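# Lower the held peg into the plate's hole

## Task

The left hand starts out gripping a peg a little above a plate, near the plate's hole. Lower the peg into that hole until it sits on the hole's bottom. The task fails if the peg is forced or wedged in with too much force.

## Robot and tools

Robot: two arms on a table. left_arm stands on the +y side, its base at (+0.011, +0.251, +0.041) m. right_arm stands on the -y side, at (+0.015, -0.294, +0.027) m. left_arm has a five-finger left hand and right_arm a five-finger right hand. Only the left hand, which holds the peg, matters for this job. Keep the right arm still and well away from the left one, because a press between the arms can end the scene.

Frames: the scene frame has its origin level with the table top, midway between the arms' nominal bases. +z is up, +x points out over the table, and +y points toward left_arm. Results give end_effector_position (metres) and end_effector_quat_wxyz in this frame. Motion offsets are NOT in this frame: they are measured along the axes of each arm's own Hand target. The hand point sits 0.05 m in front of the palm. Its +z runs along the straight fingers and its +y points out of the palm. For the right hand +x points across the palm away from the thumb; for the left hand +x points toward the thumb. To go straight down in the scene frame, work out from the hand's quaternion which hand-frame direction is scene -z.

Row layout (28 numbers, each in [-1, 1], always send the full row even if one arm moves):
1-6 left_arm dx, dy, dz, rx, ry, rz; 7-14 left hand thumb_turn, thumb_bend, index, middle, ring, little, force_limit, speed; 15-20 right_arm dx to rz; 21-28 right hand in the same eight-number order.
The six pose numbers are an offset, not a pose. They count from the arm's Hand target at the moment the action or move begins, along that target's axes. 1.0 equals 0.6 m of travel or 180 degrees of turn, so 0.01 is 6 mm. rx, ry, rz form one rotation vector. Every row of an action counts from that same starting target, not from the row before. Sending the same offset in the next call moves the arm further. All six zeros re-request the current Hand target.
Hand numbers are absolute targets: -1 open/straight, +1 closed/curled, and thumb_turn +1 puts the thumb opposite the fingers. force_limit maps -1 to about 0 N and +1 to 10 N (15 N for the two thumb motors). speed goes from almost nothing at -1 to full at +0.48 and above. No value means no change. To leave a hand as it is, resend the eight numbers last sent for it. If nothing has been sent yet, send its hand_measured six values followed by its hand_force_limit and hand_speed. Changing the left hand's numbers by mistake can loosen the grip and drop the peg.

Tools:
execute_actions(actions, cameras): actions is a list of actions. Each action is a table of up to 15 rows, one per 1/30 s step. A shorter table repeats its last row. An empty list returns the state plus all camera images. cameras lists names (cam_head_left, cam_head_right, cam_high), ["all"] or [].
move(target, speed, blend, blocking, cameras): target is one 28-number row or a list of up to 15 rows. Every row is an offset from the same starting Hand targets. The hand travels in a straight line. speed is in m/s, 0.002 to 4.3, default 0.25; turning is capped at twice that number in rad/s. It can be one number or one per target. blend (m) rounds corners between listed targets; 0 stops at each. blocking=false returns after about 0.5 s while the move continues. The whole move is capped at 10 s.
wait(seconds 0 to 10), stop() to brake a running move, zoom_image(camera, region [x0, y0, x1, y1] pixels, at most 504 wide and high, only for a camera in the latest images), show_instructions(), finished_scene(scene 1) which ends the scene for good.

Result lines: Hand target is the last commanded pose after clipping; the next offset starts from it. end_effector_position often rests 1 to 3 cm (sometimes 5 cm) short of it, usually lower, from friction and weight; this alone does not mean contact. hand_measured, hand_stopped_by (moving, target, force, stalled, fault) and hand_load_n follow the eight-number motor order. A hand_load_n near 0 on all fingers can mean the peg slipped. Joint velocities may read "within noise". A move adds a "move:" line such as done, off_target, moving, held or fault, plus limits=paced (pose clipped) or limits=held (steps withheld). MOTOR HOT warns of heating; at 100 °C an arm drops (OVER-TEMPERATURE FAULT).

Behaviour to expect: the controller limits each step's orientation change to 40 degrees from the measured one. The arm follows commands loosely: a small rise can end lower, and a small rotation can shift the hand point noticeably. Small moves may not start; if the hand stays short, send the missing gap as a further offset. An arm blocked by something keeps pressing until told otherwise. To stop pressing, command a target back beyond the current hand point.

What to avoid: fast moves and targets far past the point of contact, since both push harder. Descend slowly (e.g. speed 0.02 to 0.05) in small steps, and check the cameras and zoom on the hole first to line the peg up. Stop once the peg stops going down instead of driving deeper. Do not drop the peg or let anything leave the table; a loose object may be nudged now and then. Do not pass near an arm's own base. Keep the grip steady until the peg is seated.

Each tool is called after "Call:" as name([rows], argument=value, ...), one row to a line, values as JSON.

Reference images:

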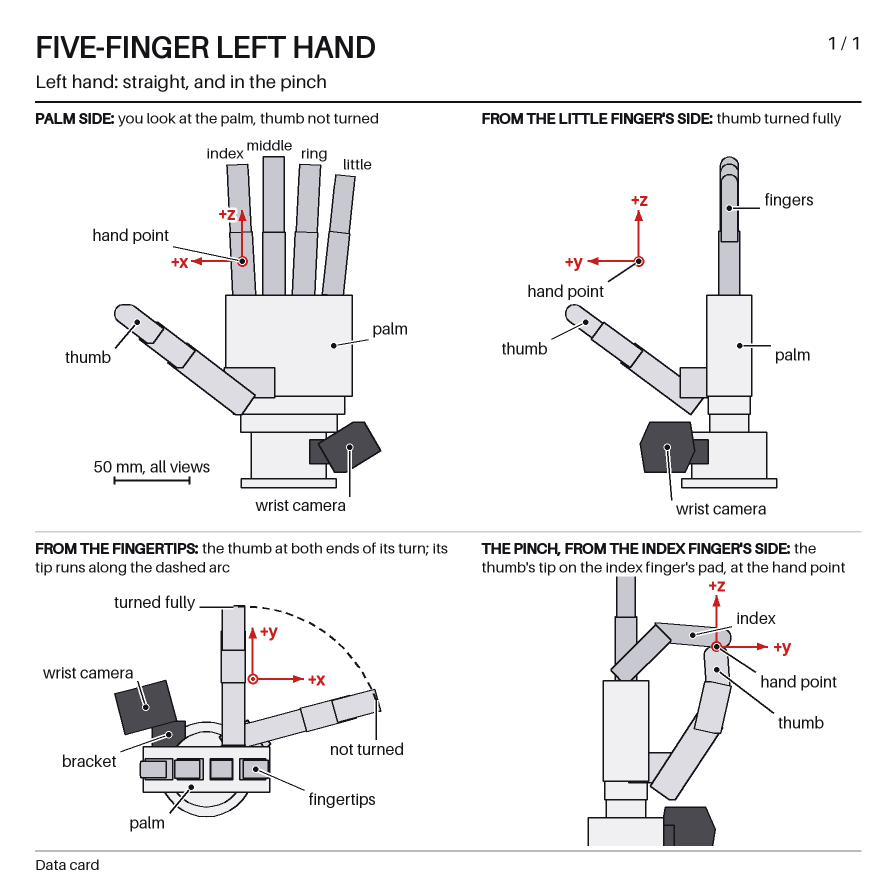

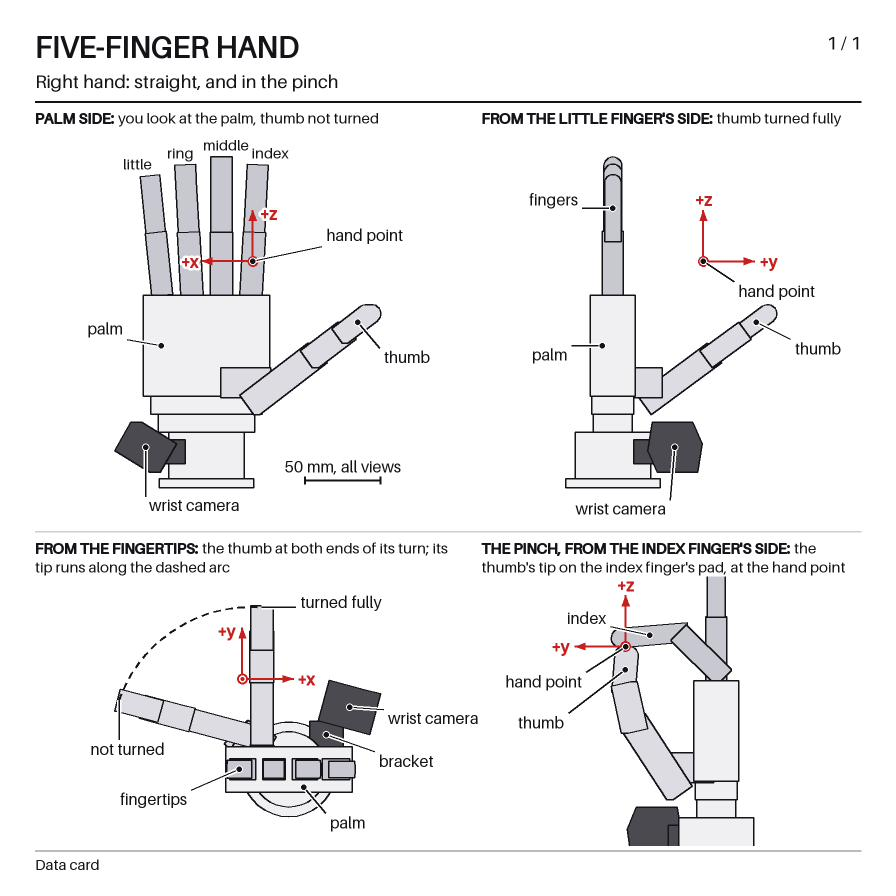

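## Session

Call:
execute_actions(actions=[])

Scene clock: 0.00 s.
left_arm: end_effector_position=(+0.3992, +0.0396, +0.2075) hand_measured=(+0.948, -0.326, -0.246, -0.256, +1.000, +1.000) hand_load_n=(+0.0, +17.0, +12.5, +9.0, +0.0, +0.0) hand_stopped_by=(target, target, force, force, target, target) hand_force_limit=1.00 hand_speed=-0.90 end_effector_quat_wxyz=(+0.241, -0.477, +0.748, -0.393) | right_arm: end_effector_position=(+0.5563, -0.2564, +0.4593) hand_measured=(-1.000, -1.000, -1.000, -1.000, -1.000, -1.000) hand_load_n=(+0.0, +0.0, +0.0, +0.0, +0.0, +0.0) hand_stopped_by=(target, target, target, target, target, target) hand_force_limit=0.00 hand_speed=-0.80 end_effector_quat_wxyz=(+0.503, -0.503, +0.497, -0.497)
Joint positions: left_arm=[-0.428 1.056 0.726 -0.282 0.032 0.005] | right_arm=[0 1.047 1.047 0 0 0]
Joint velocities: within noise
Joint torques (N m): no reading
Heat: left arm: hottest elbow 34 °C; right arm: hottest shoulder 33 °C.
Hand target: left_arm +0.4081, +0.0357, +0.2238; +0.249, -0.472, +0.742, -0.406 | right_arm +0.5583, -0.2564, +0.4790; +0.512, -0.495, +0.488, -0.505

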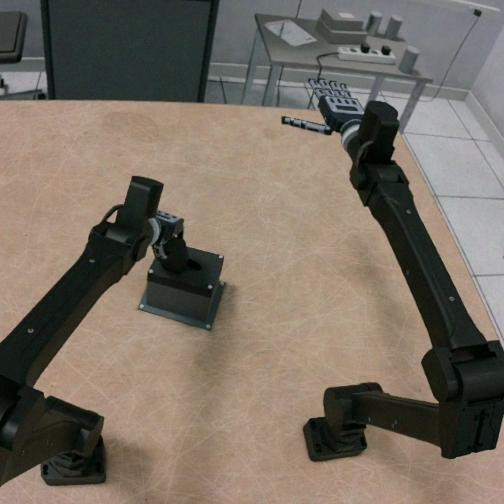

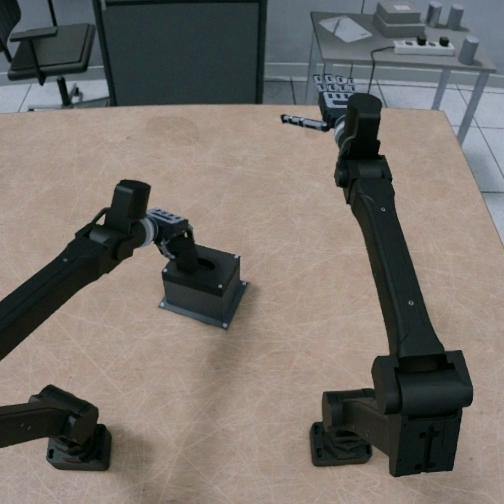

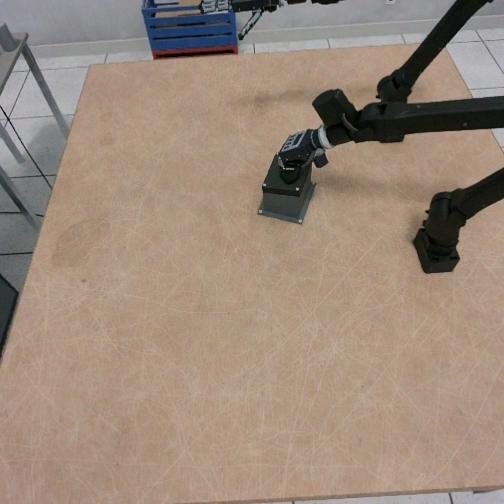

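Call:
zoom_image(camera="cam_head_left", region=[120, 170, 240, 290])

Call:
zoom_image(camera="cam_head_right", region=[130, 190, 250, 310])

Call:
zoom_image(camera="cam_high", region=[240, 110, 340, 210])

Scaled by 4.200.

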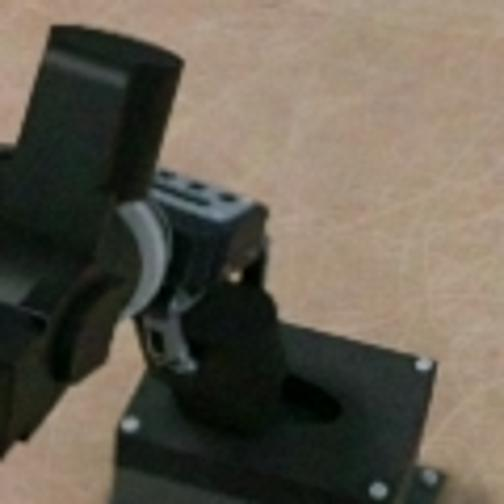

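Scaled by 4.200.

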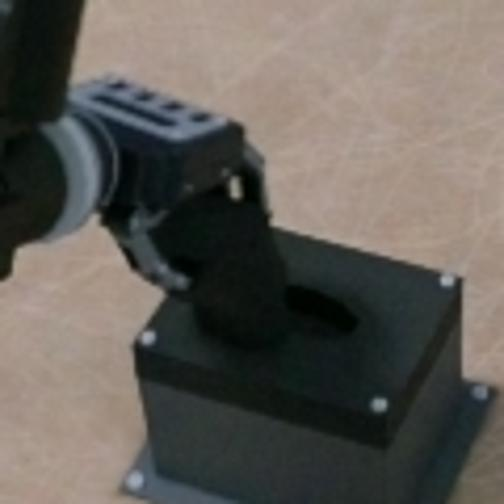

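Scaled by 5.040.

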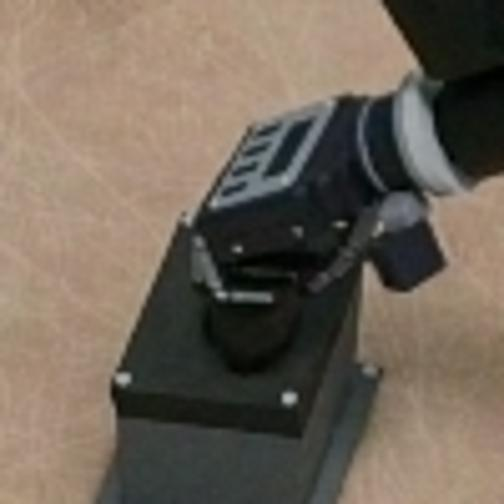

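Call:
zoom_image(camera="cam_head_right", region=[170, 235, 230, 295])

Call:
zoom_image(camera="cam_head_left", region=[155, 225, 215, 285])

Call:
zoom_image(camera="cam_high", region=[262, 145, 312, 195])

Scaled by 8.400.

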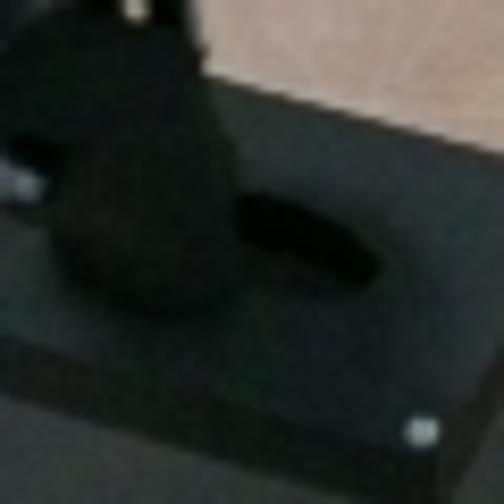

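Scaled by 8.400.

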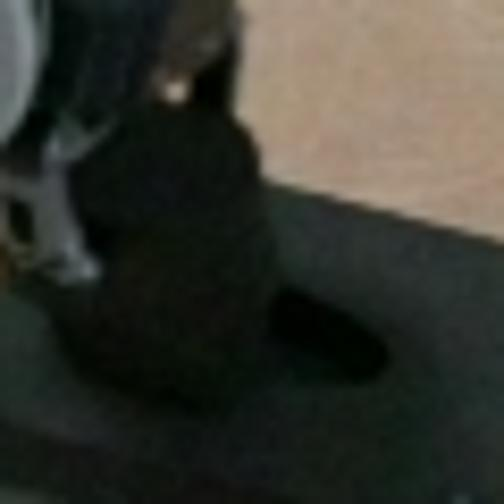

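Scaled by 10.080.

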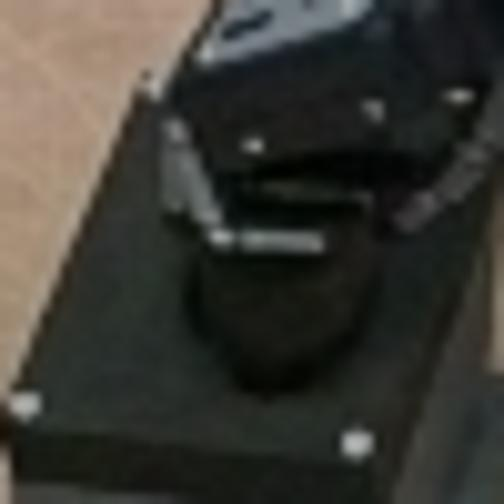

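Call:
move(target=[0.0023,-0.1396,-0.0911,0,0,0,0.948,-0.326,-0.246,-0.256,1.0,1.0,1.0,-0.9,0,0,0,0,0,0,-1,-1,-1,-1,-1,-1,0,-0.8], speed=0.1, cameras=["all"])

Scene clock: 24.70 s.
left_arm: end_effector_position=(+0.3935, +0.0422, +0.2795) hand_measured=(+0.948, -0.326, -0.246, -0.258, +1.000, +1.000) hand_load_n=(+0.0, +16.0, +12.5, +8.0, +0.0, +0.0) hand_stopped_by=(target, force, force, target, target, target) hand_force_limit=1.00 hand_speed=-0.90 end_effector_quat_wxyz=(+0.230, -0.483, +0.757, -0.376) | right_arm: end_effector_position=(+0.5563, -0.2564, +0.4593) hand_measured=(-1.000, -1.000, -1.000, -1.000, -1.000, -1.000) hand_load_n=(-0.5, +0.0, -0.5, -0.5, +0.0, +0.0) hand_stopped_by=(target, target, target, target, target, target) hand_force_limit=0.00 hand_speed=-0.80 end_effector_quat_wxyz=(+0.503, -0.503, +0.497, -0.497)
Joint positions: left_arm=[-0.428 1.013 0.914 -0.559 0.031 0.005] | right_arm=[0 1.047 1.047 0 0 0]
Joint torques (N m): left_arm=[-0.44 -4.89 18.02 1.22 0.05 -0.1] | right_arm=[0.73 -6.83 11.58 1.78 0.07 0.07]
Heat: left arm: hottest elbow 36 °C; right arm: hottest elbow 39 °C.
Hand target: left_arm +0.4081, +0.0357, +0.3238; +0.249, -0.472, +0.742, -0.405 | right_arm +0.5583, -0.2564, +0.4790; +0.512, -0.495, +0.488, -0.505
Off the commanded pose: left_arm 0.047 m, 5 deg | right_arm 0.020 m, 2 deg.
move: off_target (left_arm, right_arm)

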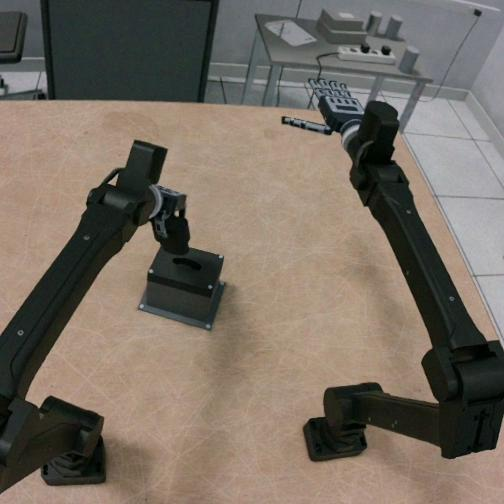

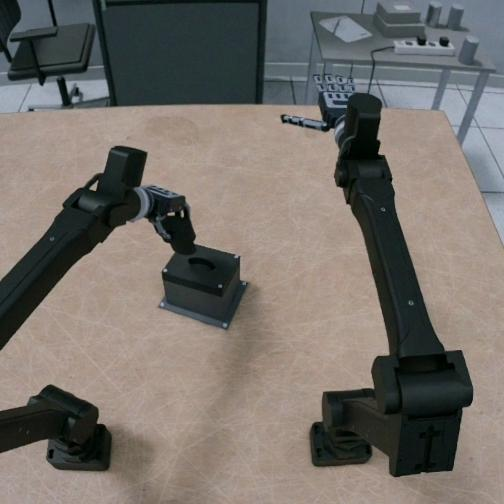

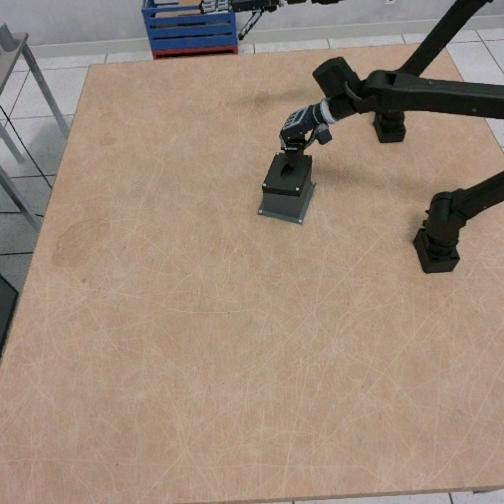

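Call:
zoom_image(camera="cam_head_right", region=[150, 190, 250, 290])

Call:
zoom_image(camera="cam_head_left", region=[135, 190, 235, 290])

Call:
zoom_image(camera="cam_high", region=[255, 120, 335, 200])

Scaled by 5.040.

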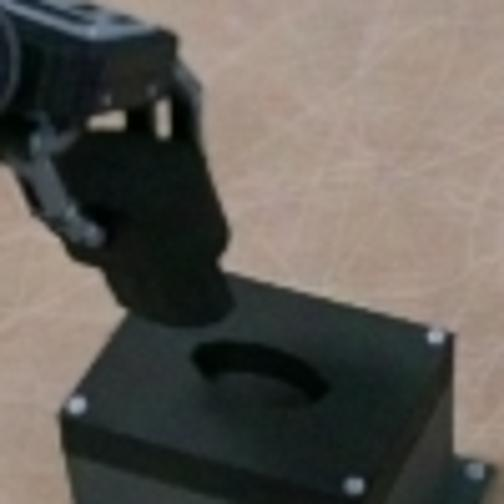

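Scaled by 5.040.

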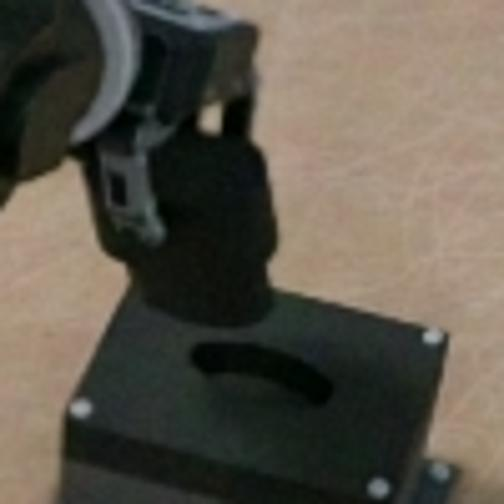

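Scaled by 6.300.

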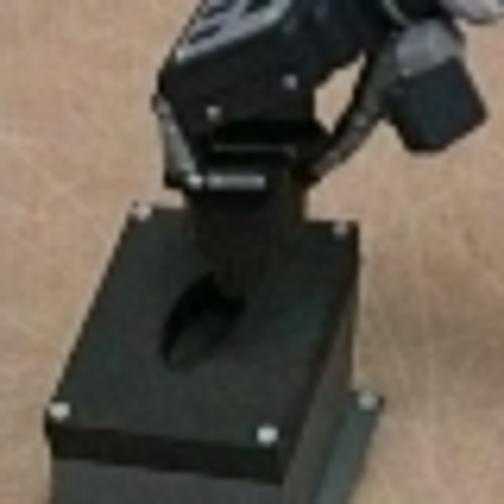

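Call:
zoom_image(camera="cam_head_right", region=[180, 250, 225, 295])

Call:
zoom_image(camera="cam_head_left", region=[165, 245, 210, 290])

Call:
zoom_image(camera="cam_high", region=[270, 150, 310, 190])

Scaled by 11.200.

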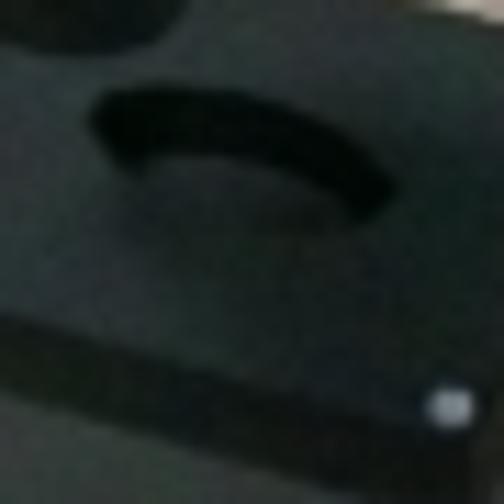

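Scaled by 11.200.

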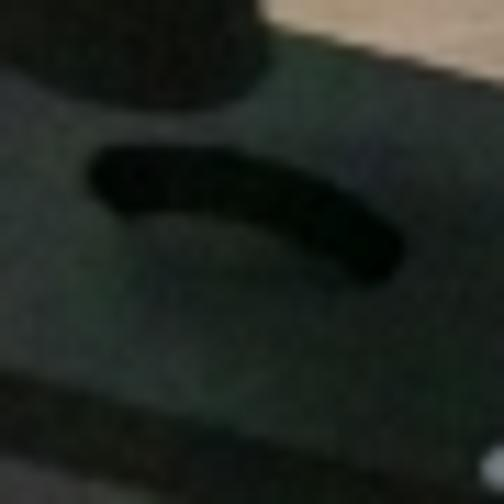

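Scaled by 12.600.

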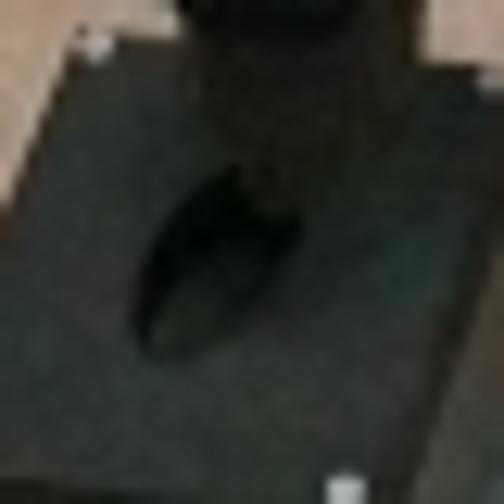

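Call:
move(target=[0.0023,-0.1396,-0.0911,0,0,0,0.948,-0.326,-0.246,-0.256,1.0,1.0,1.0,-0.9,0,0,0,0,0,0,-1,-1,-1,-1,-1,-1,0,-0.8], speed=0.15, cameras=["all"])

Call:
zoom_image(camera="cam_head_right", region=[150, 150, 250, 250])

Call:
zoom_image(camera="cam_head_left", region=[135, 150, 235, 250])

Call:
zoom_image(camera="cam_high", region=[255, 100, 335, 180])

Call:
zoom_image(camera="cam_head_right", region=[160, 235, 250, 325])

Call:
zoom_image(camera="cam_head_left", region=[145, 235, 235, 325])

Call:
zoom_image(camera="cam_high", region=[255, 145, 315, 205])

Scene clock: 45.30 s.
left_arm: end_effector_position=(+0.4002, +0.0393, +0.3881) hand_measured=(+0.948, -0.326, -0.246, -0.258, +1.000, +1.000) hand_load_n=(+0.0, +16.0, +12.5, +8.0, +0.0, +0.0) hand_stopped_by=(target, force, force, target, target, target) hand_force_limit=1.00 hand_speed=-0.90 end_effector_quat_wxyz=(+0.234, -0.480, +0.754, -0.383) | right_arm: end_effector_position=(+0.5563, -0.2564, +0.4593) hand_measured=(-1.000, -1.000, -1.000, -1.000, -1.000, -1.000) hand_load_n=(-0.5, +0.0, +0.0, +0.0, +0.0, +0.0) hand_stopped_by=(target, target, target, target, target, target) hand_force_limit=0.00 hand_speed=-0.80 end_effector_quat_wxyz=(+0.503, -0.503, +0.497, -0.497)
Joint positions: left_arm=[-0.428 1.034 1.205 -0.811 0.031 0.005] | right_arm=[0 1.047 1.047 0 0 0]
Joint torques (N m): left_arm=[-0.44 -4.48 17.31 1.21 0.03 -0.1] | right_arm=[0.62 -6.83 11.6 1.83 0.06 0.07]
Heat: left arm: hottest elbow 43 °C; right arm: hottest elbow 43 °C.
Hand target: left_arm +0.4081, +0.0356, +0.4239; +0.249, -0.472, +0.742, -0.406 | right_arm +0.5583, -0.2564, +0.4790; +0.512, -0.495, +0.488, -0.505
Off the commanded pose: left_arm 0.037 m, 4 deg | right_arm 0.020 m, 2 deg.
move: off_target (left_arm, right_arm)

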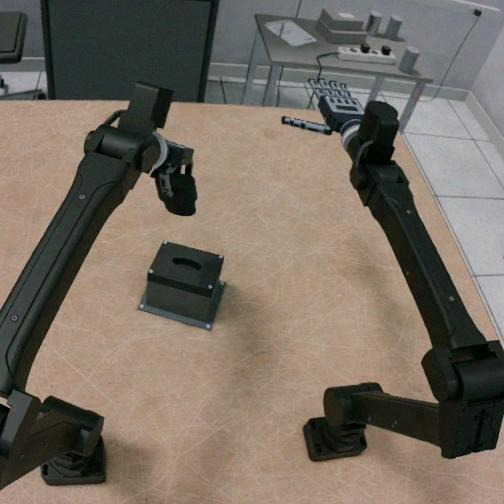

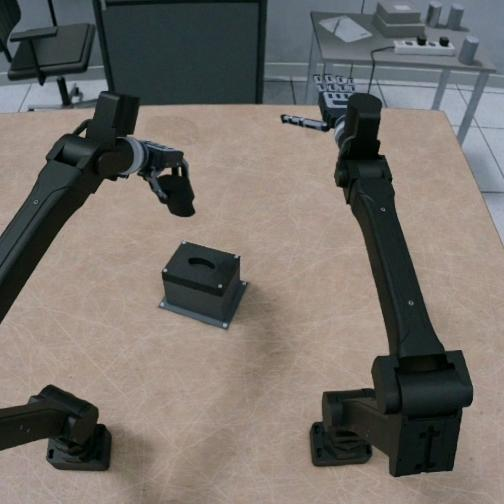

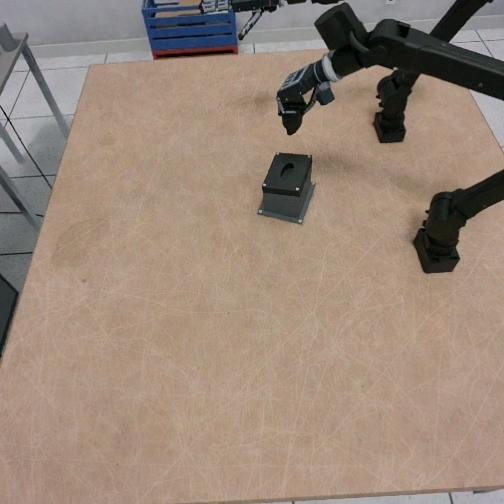

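Scaled by 5.040.

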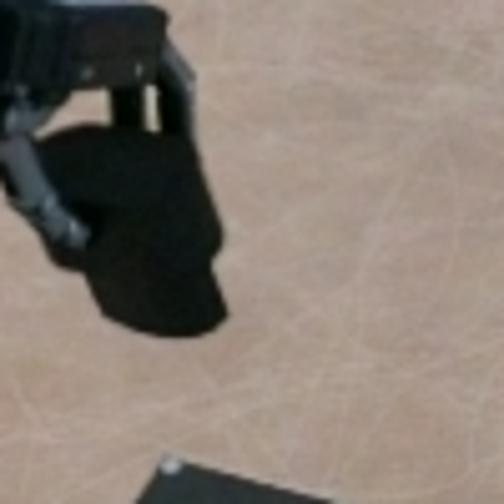

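Scaled by 5.040.

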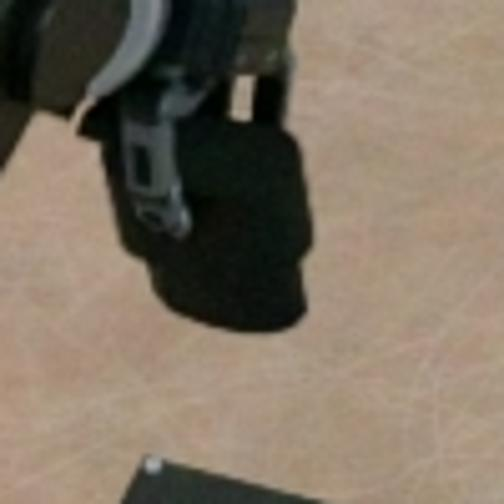

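Scaled by 6.300.

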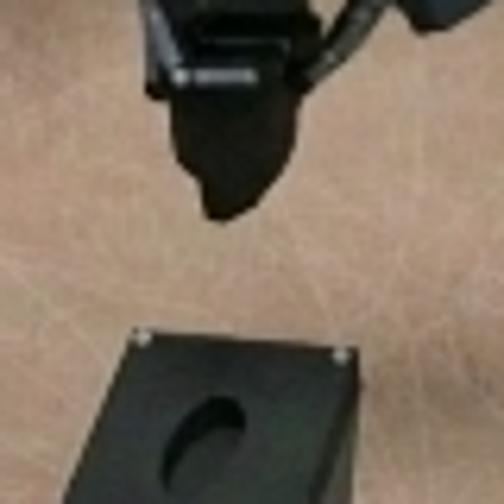

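Scaled by 5.600.

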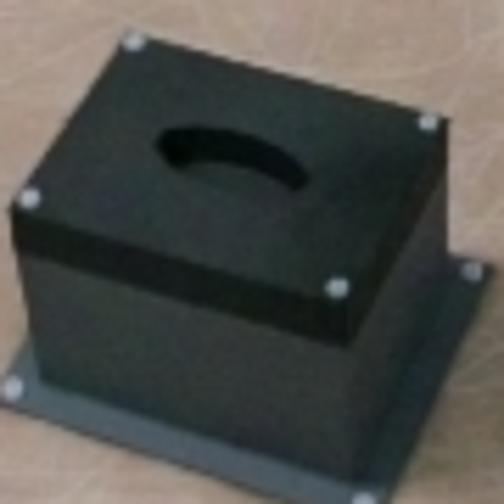

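Scaled by 5.600.

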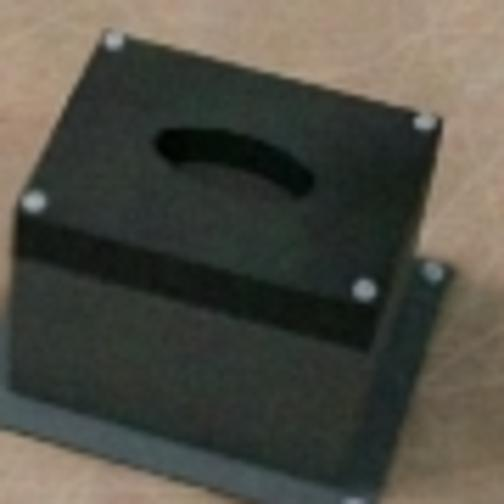

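Scaled by 8.400.

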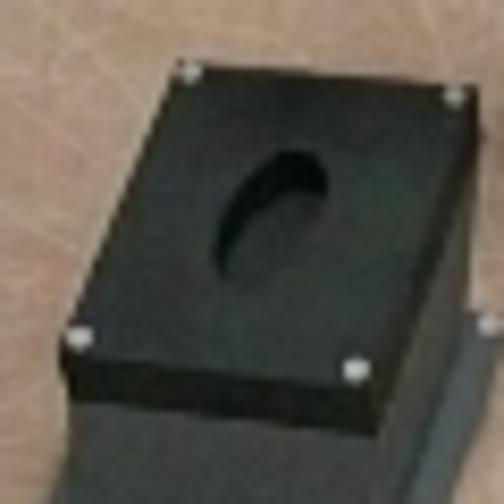

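Call:
move(target=[0,0,0,0.1733,-0.1497,0,0.948,-0.326,-0.246,-0.256,1.0,1.0,1.0,-0.9,0,0,0,0,0,0,-1,-1,-1,-1,-1,-1,0,-0.8], speed=0.25, cameras=[])

Call:
move(target=[0,0,0,0,0,0.583,0.948,-0.326,-0.246,-0.256,1.0,1.0,1.0,-0.9,0,0,0,0,0,0,-1,-1,-1,-1,-1,-1,0,-0.8], speed=0.3, cameras=["all"])

Scene clock: 69.07 s.
left_arm: end_effector_position=(+0.4103, +0.0400, +0.4095) hand_measured=(+0.948, -0.326, -0.246, -0.258, +1.000, +1.000) hand_load_n=(+0.0, +16.5, +12.5, +8.0, +0.0, +0.0) hand_stopped_by=(target, force, force, target, target, target) hand_force_limit=1.00 hand_speed=-0.90 end_effector_quat_wxyz=(+0.528, -0.474, +0.540, -0.453) | right_arm: end_effector_position=(+0.5563, -0.2564, +0.4593) hand_measured=(-1.000, -1.000, -1.000, -1.000, -1.000, -1.000) hand_load_n=(+0.0, +0.0, +0.0, +0.0, -0.5, +0.0) hand_stopped_by=(target, target, target, target, target, target) hand_force_limit=0.00 hand_speed=-0.80 end_effector_quat_wxyz=(+0.503, -0.503, +0.497, -0.497)
Joint positions: left_arm=[-0.758 0.859 0.809 0.007 -0.757 0.113] | right_arm=[0 1.047 1.047 0 0 0]
Joint torques (N m): left_arm=[-1.49 -3.14 12.38 2.5 -0.12 0] | right_arm=[0.67 -6.77 11.59 1.81 0.06 0.07]
Heat: left arm: hottest elbow 44 °C; right arm: hottest elbow 46 °C.
Hand target: left_arm +0.4082, +0.0357, +0.4238; +0.530, -0.469, +0.529, -0.468 | right_arm +0.5583, -0.2564, +0.4790; +0.512, -0.495, +0.488, -0.505
Off the commanded pose: left_arm 0.015 m, 2 deg | right_arm 0.020 m, 2 deg.
move: off_target (left_arm, right_arm)
No camera images: "cameras" was empty.

Scene clock: 73.03 s.
left_arm: end_effector_position=(+0.4107, +0.0423, +0.4187) hand_measured=(+0.948, -0.326, -0.246, -0.258, +1.000, +1.000) hand_load_n=(+0.5, +15.5, +13.0, +8.0, +0.0, +0.0) hand_stopped_by=(target, force, force, target, target, target) hand_force_limit=1.00 hand_speed=-0.90 end_effector_quat_wxyz=(+0.689, +0.128, +0.700, +0.137) | right_arm: end_effector_position=(+0.5563, -0.2564, +0.4593) hand_measured=(-1.000, -1.000, -1.000, -1.000, -1.000, -1.000) hand_load_n=(+0.0, +0.0, +0.0, +0.0, +0.0, +0.0) hand_stopped_by=(target, target, target, target, target, target) hand_force_limit=0.00 hand_speed=-0.80 end_effector_quat_wxyz=(+0.503, -0.503, +0.497, -0.497)
Joint positions: left_arm=[-0.946 1.089 0.801 0.264 -0.948 1.929] | right_arm=[0 1.047 1.047 0 0 0]
Joint torques (N m): left_arm=[-1.73 -4.42 11.47 2.14 -0.06 0.19] | right_arm=[0.67 -6.83 11.58 1.8 0.06 0.07]
Heat: left arm: hottest elbow 45 °C; right arm: hottest elbow 46 °C.
Hand target: left_arm +0.4082, +0.0357, +0.4240; +0.694, +0.134, +0.694, +0.135 | right_arm +0.5583, -0.2564, +0.4790; +0.512, -0.495, +0.488, -0.505
Off the commanded pose: left_arm 0.009 m, 1 deg | right_arm 0.020 m, 2 deg.
move: off_target (right_arm)

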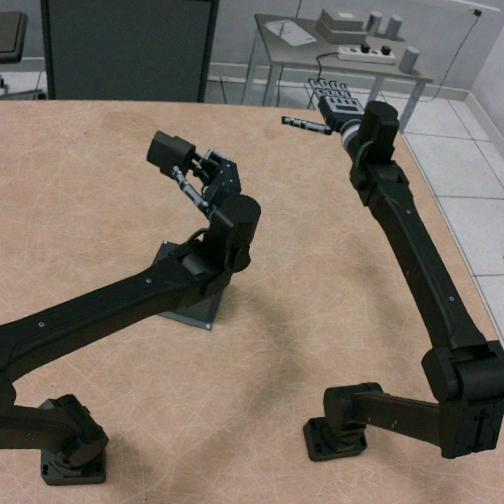

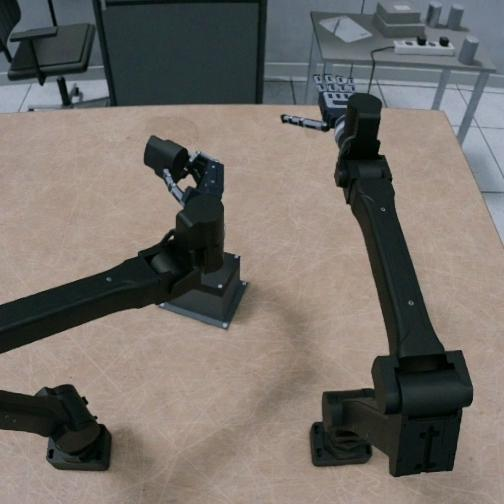

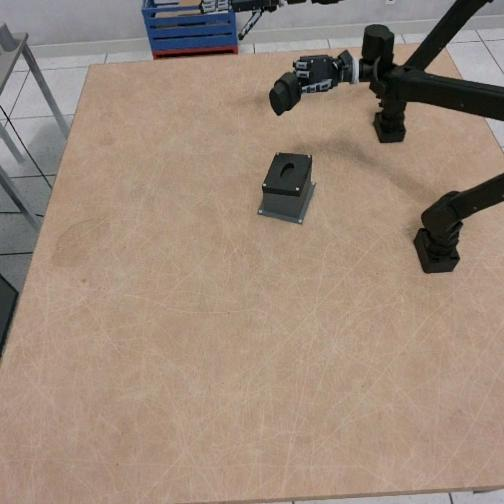

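Call:
zoom_image(camera="cam_high", region=[255, 40, 335, 120])

Call:
zoom_image(camera="cam_high", region=[262, 65, 312, 115])

Call:
zoom_image(camera="cam_head_left", region=[135, 120, 235, 220])

Call:
zoom_image(camera="cam_head_right", region=[135, 120, 235, 220])

Scaled by 6.300.

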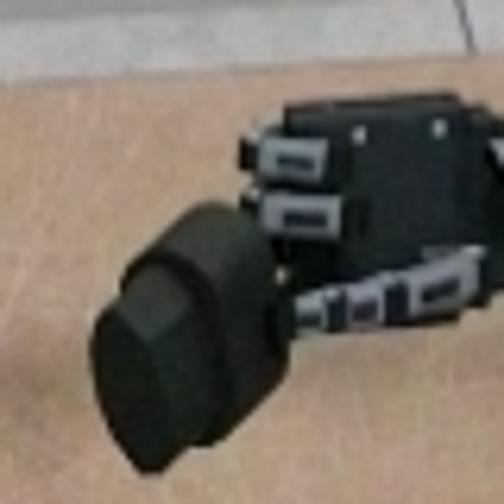

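Scaled by 10.080.

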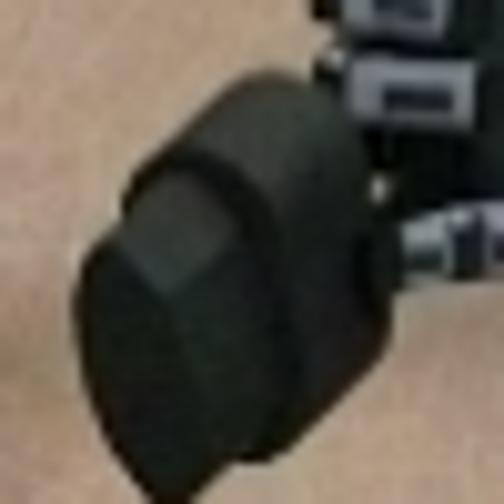

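Scaled by 5.040.

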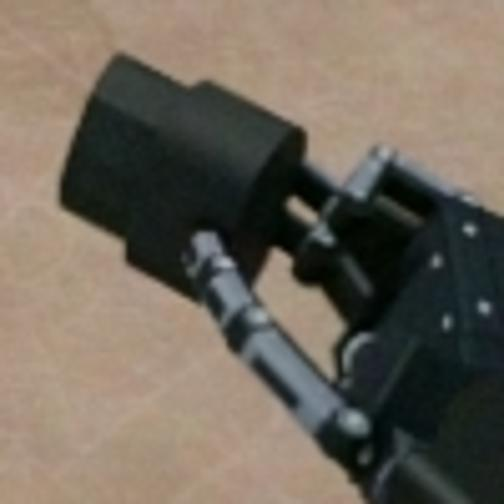

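Scaled by 5.040.

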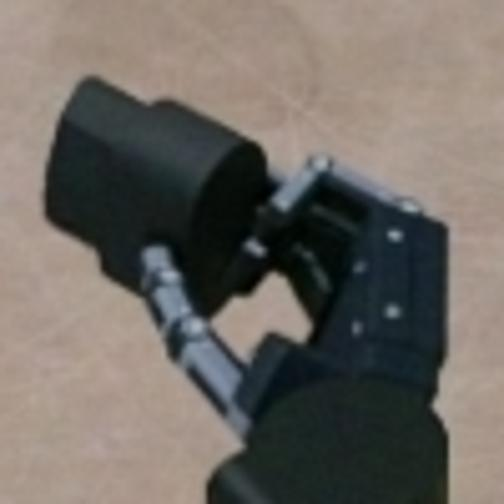

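Call:
zoom_image(camera="cam_high", region=[275, 155, 305, 185])

Call:
zoom_image(camera="cam_high", region=[265, 80, 300, 115])

Call:
zoom_image(camera="cam_head_left", region=[140, 125, 200, 185])

Call:
zoom_image(camera="cam_head_right", region=[140, 130, 200, 190])

Scaled by 16.800.

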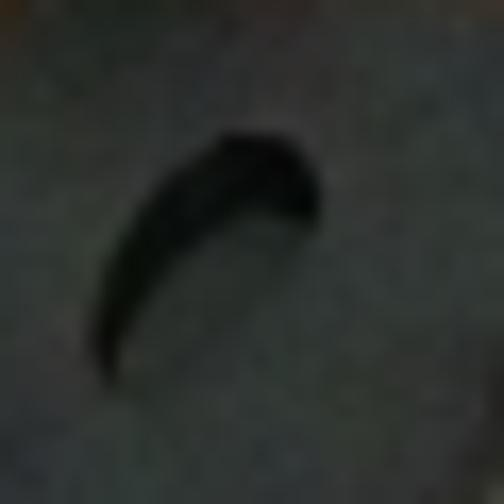

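Scaled by 14.400.

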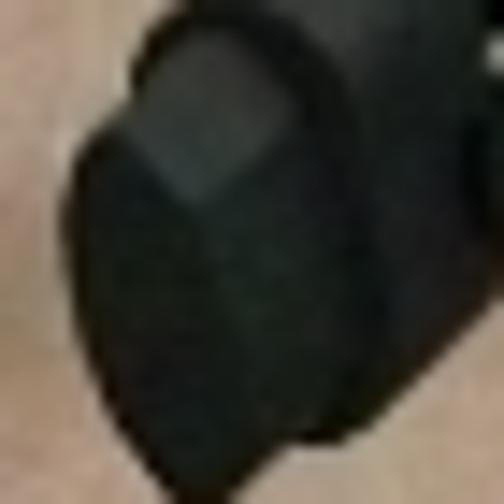

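Scaled by 8.400.

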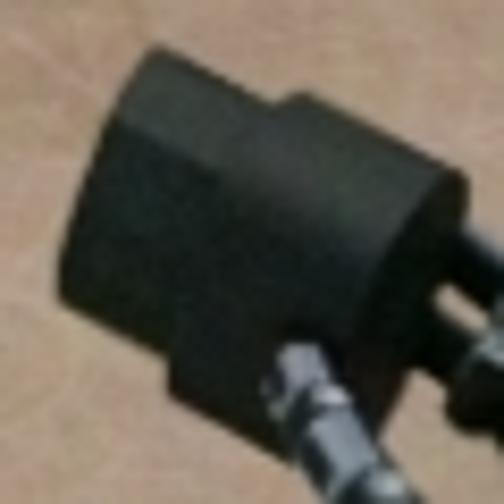

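Scaled by 8.400.

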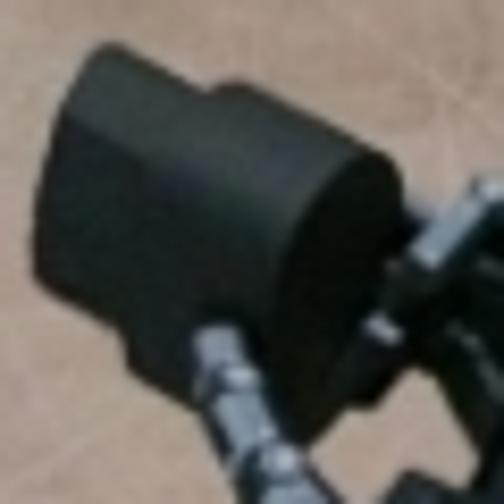

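Call:
move(target=[0,0,0,0,0,-0.583,0.948,-0.326,-0.246,-0.256,1.0,1.0,1.0,-0.9,0,0,0,0,0,0,-1,-1,-1,-1,-1,-1,0,-0.8], speed=0.35, cameras=[])

Call:
move(target=[0.0845,0.1407,0.0032,-0.1688,0.0995,0.0557,0.948,-0.326,-0.246,-0.256,1.0,1.0,1.0,-0.9,0,0,0,0,0,0,-1,-1,-1,-1,-1,-1,0,-0.8], speed=0.2, cameras=["all"])

Call:
zoom_image(camera="cam_head_left", region=[140, 180, 230, 270])

Call:
zoom_image(camera="cam_head_right", region=[150, 180, 240, 270])

Call:
zoom_image(camera="cam_high", region=[255, 115, 325, 185])

Scene clock: 178.60 s.
left_arm: end_effector_position=(+0.4062, +0.0300, +0.4098) hand_measured=(+0.948, -0.326, -0.246, -0.258, +1.000, +1.000) hand_load_n=(+0.0, +16.5, +12.5, +8.0, +0.0, +0.0) hand_stopped_by=(target, force, force, target, target, target) hand_force_limit=1.00 hand_speed=-0.90 end_effector_quat_wxyz=(+0.529, -0.462, +0.544, -0.459) | right_arm: end_effector_position=(+0.5563, -0.2564, +0.4593) hand_measured=(-1.000, -1.000, -1.000, -1.000, -1.000, -1.000) hand_load_n=(+0.0, +0.0, +0.0, +0.0, +0.0, +0.0) hand_stopped_by=(target, target, target, target, target, target) hand_force_limit=0.00 hand_speed=-0.80 end_effector_quat_wxyz=(+0.503, -0.503, +0.497, -0.497)
Joint positions: left_arm=[-0.786 0.863 0.801 0.037 -0.763 0.135] | right_arm=[0 1.047 1.047 0 0 0]
Joint torques (N m): left_arm=[0.85 -3.43 13.04 1.37 0.12 -0.21] | right_arm=[0.56 -6.83 11.62 1.83 0.07 0.07]
Heat: left arm: hottest elbow 41 °C; right arm: hottest elbow 51 °C.
Hand target: left_arm +0.4082, +0.0357, +0.4240; +0.530, -0.469, +0.529, -0.468 | right_arm +0.5583, -0.2564, +0.4790; +0.512, -0.495, +0.488, -0.505
Off the commanded pose: left_arm 0.015 m, 2 deg | right_arm 0.020 m, 2 deg.
move: off_target (left_arm, right_arm)
No camera images: "cameras" was empty.

Scene clock: 180.67 s.
left_arm: end_effector_position=(+0.3920, +0.0018, +0.2902) hand_measured=(+0.948, -0.326, -0.246, -0.258, +1.000, +1.000) hand_load_n=(+0.0, +16.5, +13.0, +8.0, +0.0, +0.0) hand_stopped_by=(target, force, force, target, target, target) hand_force_limit=1.00 hand_speed=-0.90 end_effector_quat_wxyz=(+0.328, -0.458, +0.769, -0.302) | right_arm: end_effector_position=(+0.5563, -0.2564, +0.4593) hand_measured=(-1.000, -1.000, -1.000, -1.000, -1.000, -1.000) hand_load_n=(+0.0, +0.0, +0.0, +0.0, +0.0, +0.0) hand_stopped_by=(target, target, target, target, target, target) hand_force_limit=0.00 hand_speed=-0.80 end_effector_quat_wxyz=(+0.503, -0.503, +0.497, -0.497)
Joint positions: left_arm=[-0.679 1.091 1.011 -0.62 -0.361 -0.001] | right_arm=[0 1.047 1.047 0 0 0]
Joint torques (N m): left_arm=[0.85 -5.54 18.44 1.09 -0.11 -0.18] | right_arm=[0.62 -6.77 11.59 1.84 0.06 0.07]
Heat: left arm: hottest elbow 42 °C; right arm: hottest elbow 51 °C.
Hand target: left_arm +0.4102, -0.0045, +0.3339; +0.340, -0.466, +0.746, -0.333 | right_arm +0.5583, -0.2564, +0.4790; +0.512, -0.495, +0.488, -0.505
Off the commanded pose: left_arm 0.048 m, 5 deg | right_arm 0.020 m, 2 deg.
move: off_target (left_arm, right_arm)

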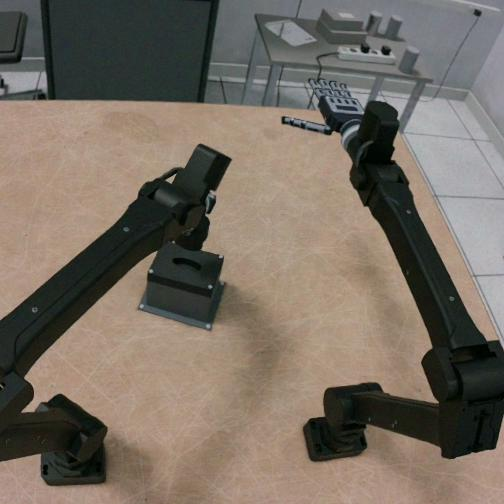

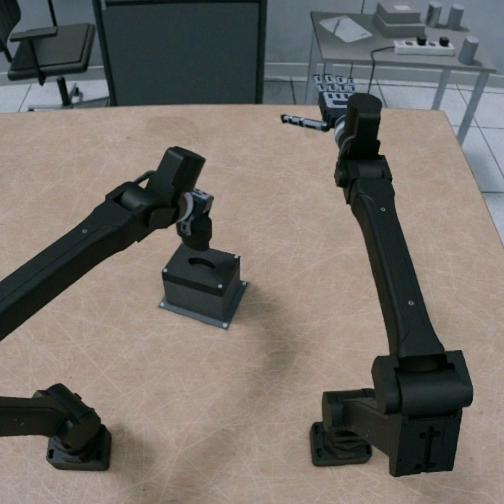

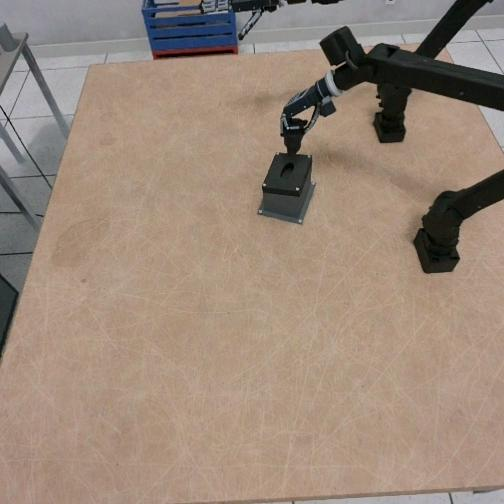

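Scaled by 5.600.

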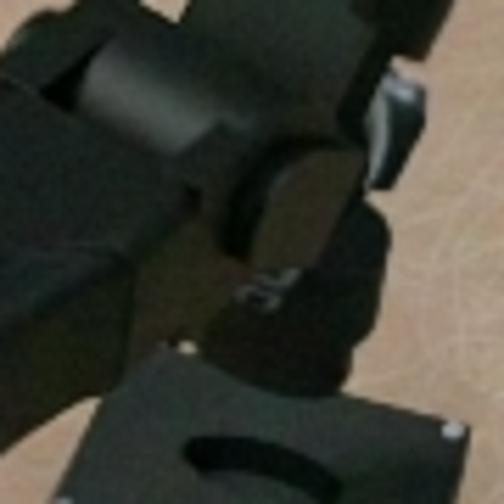

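Scaled by 5.600.

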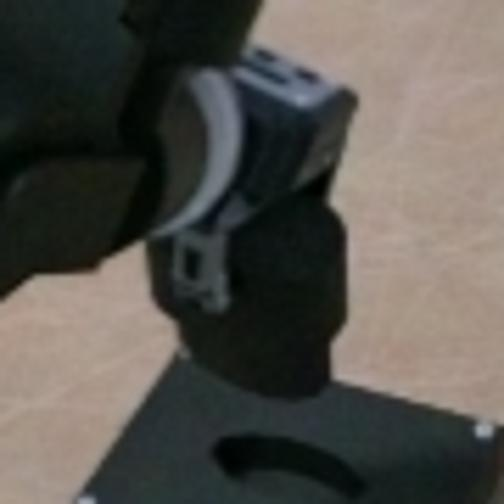

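Scaled by 7.200.

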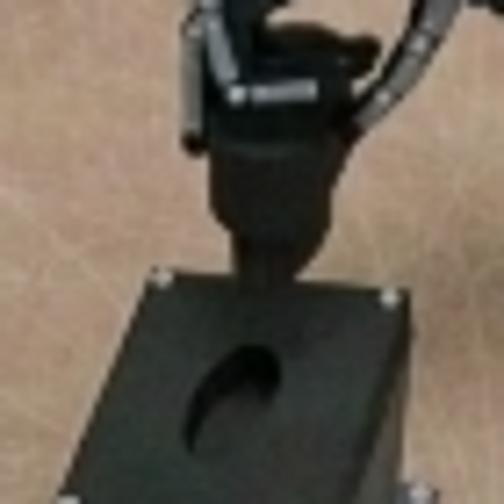

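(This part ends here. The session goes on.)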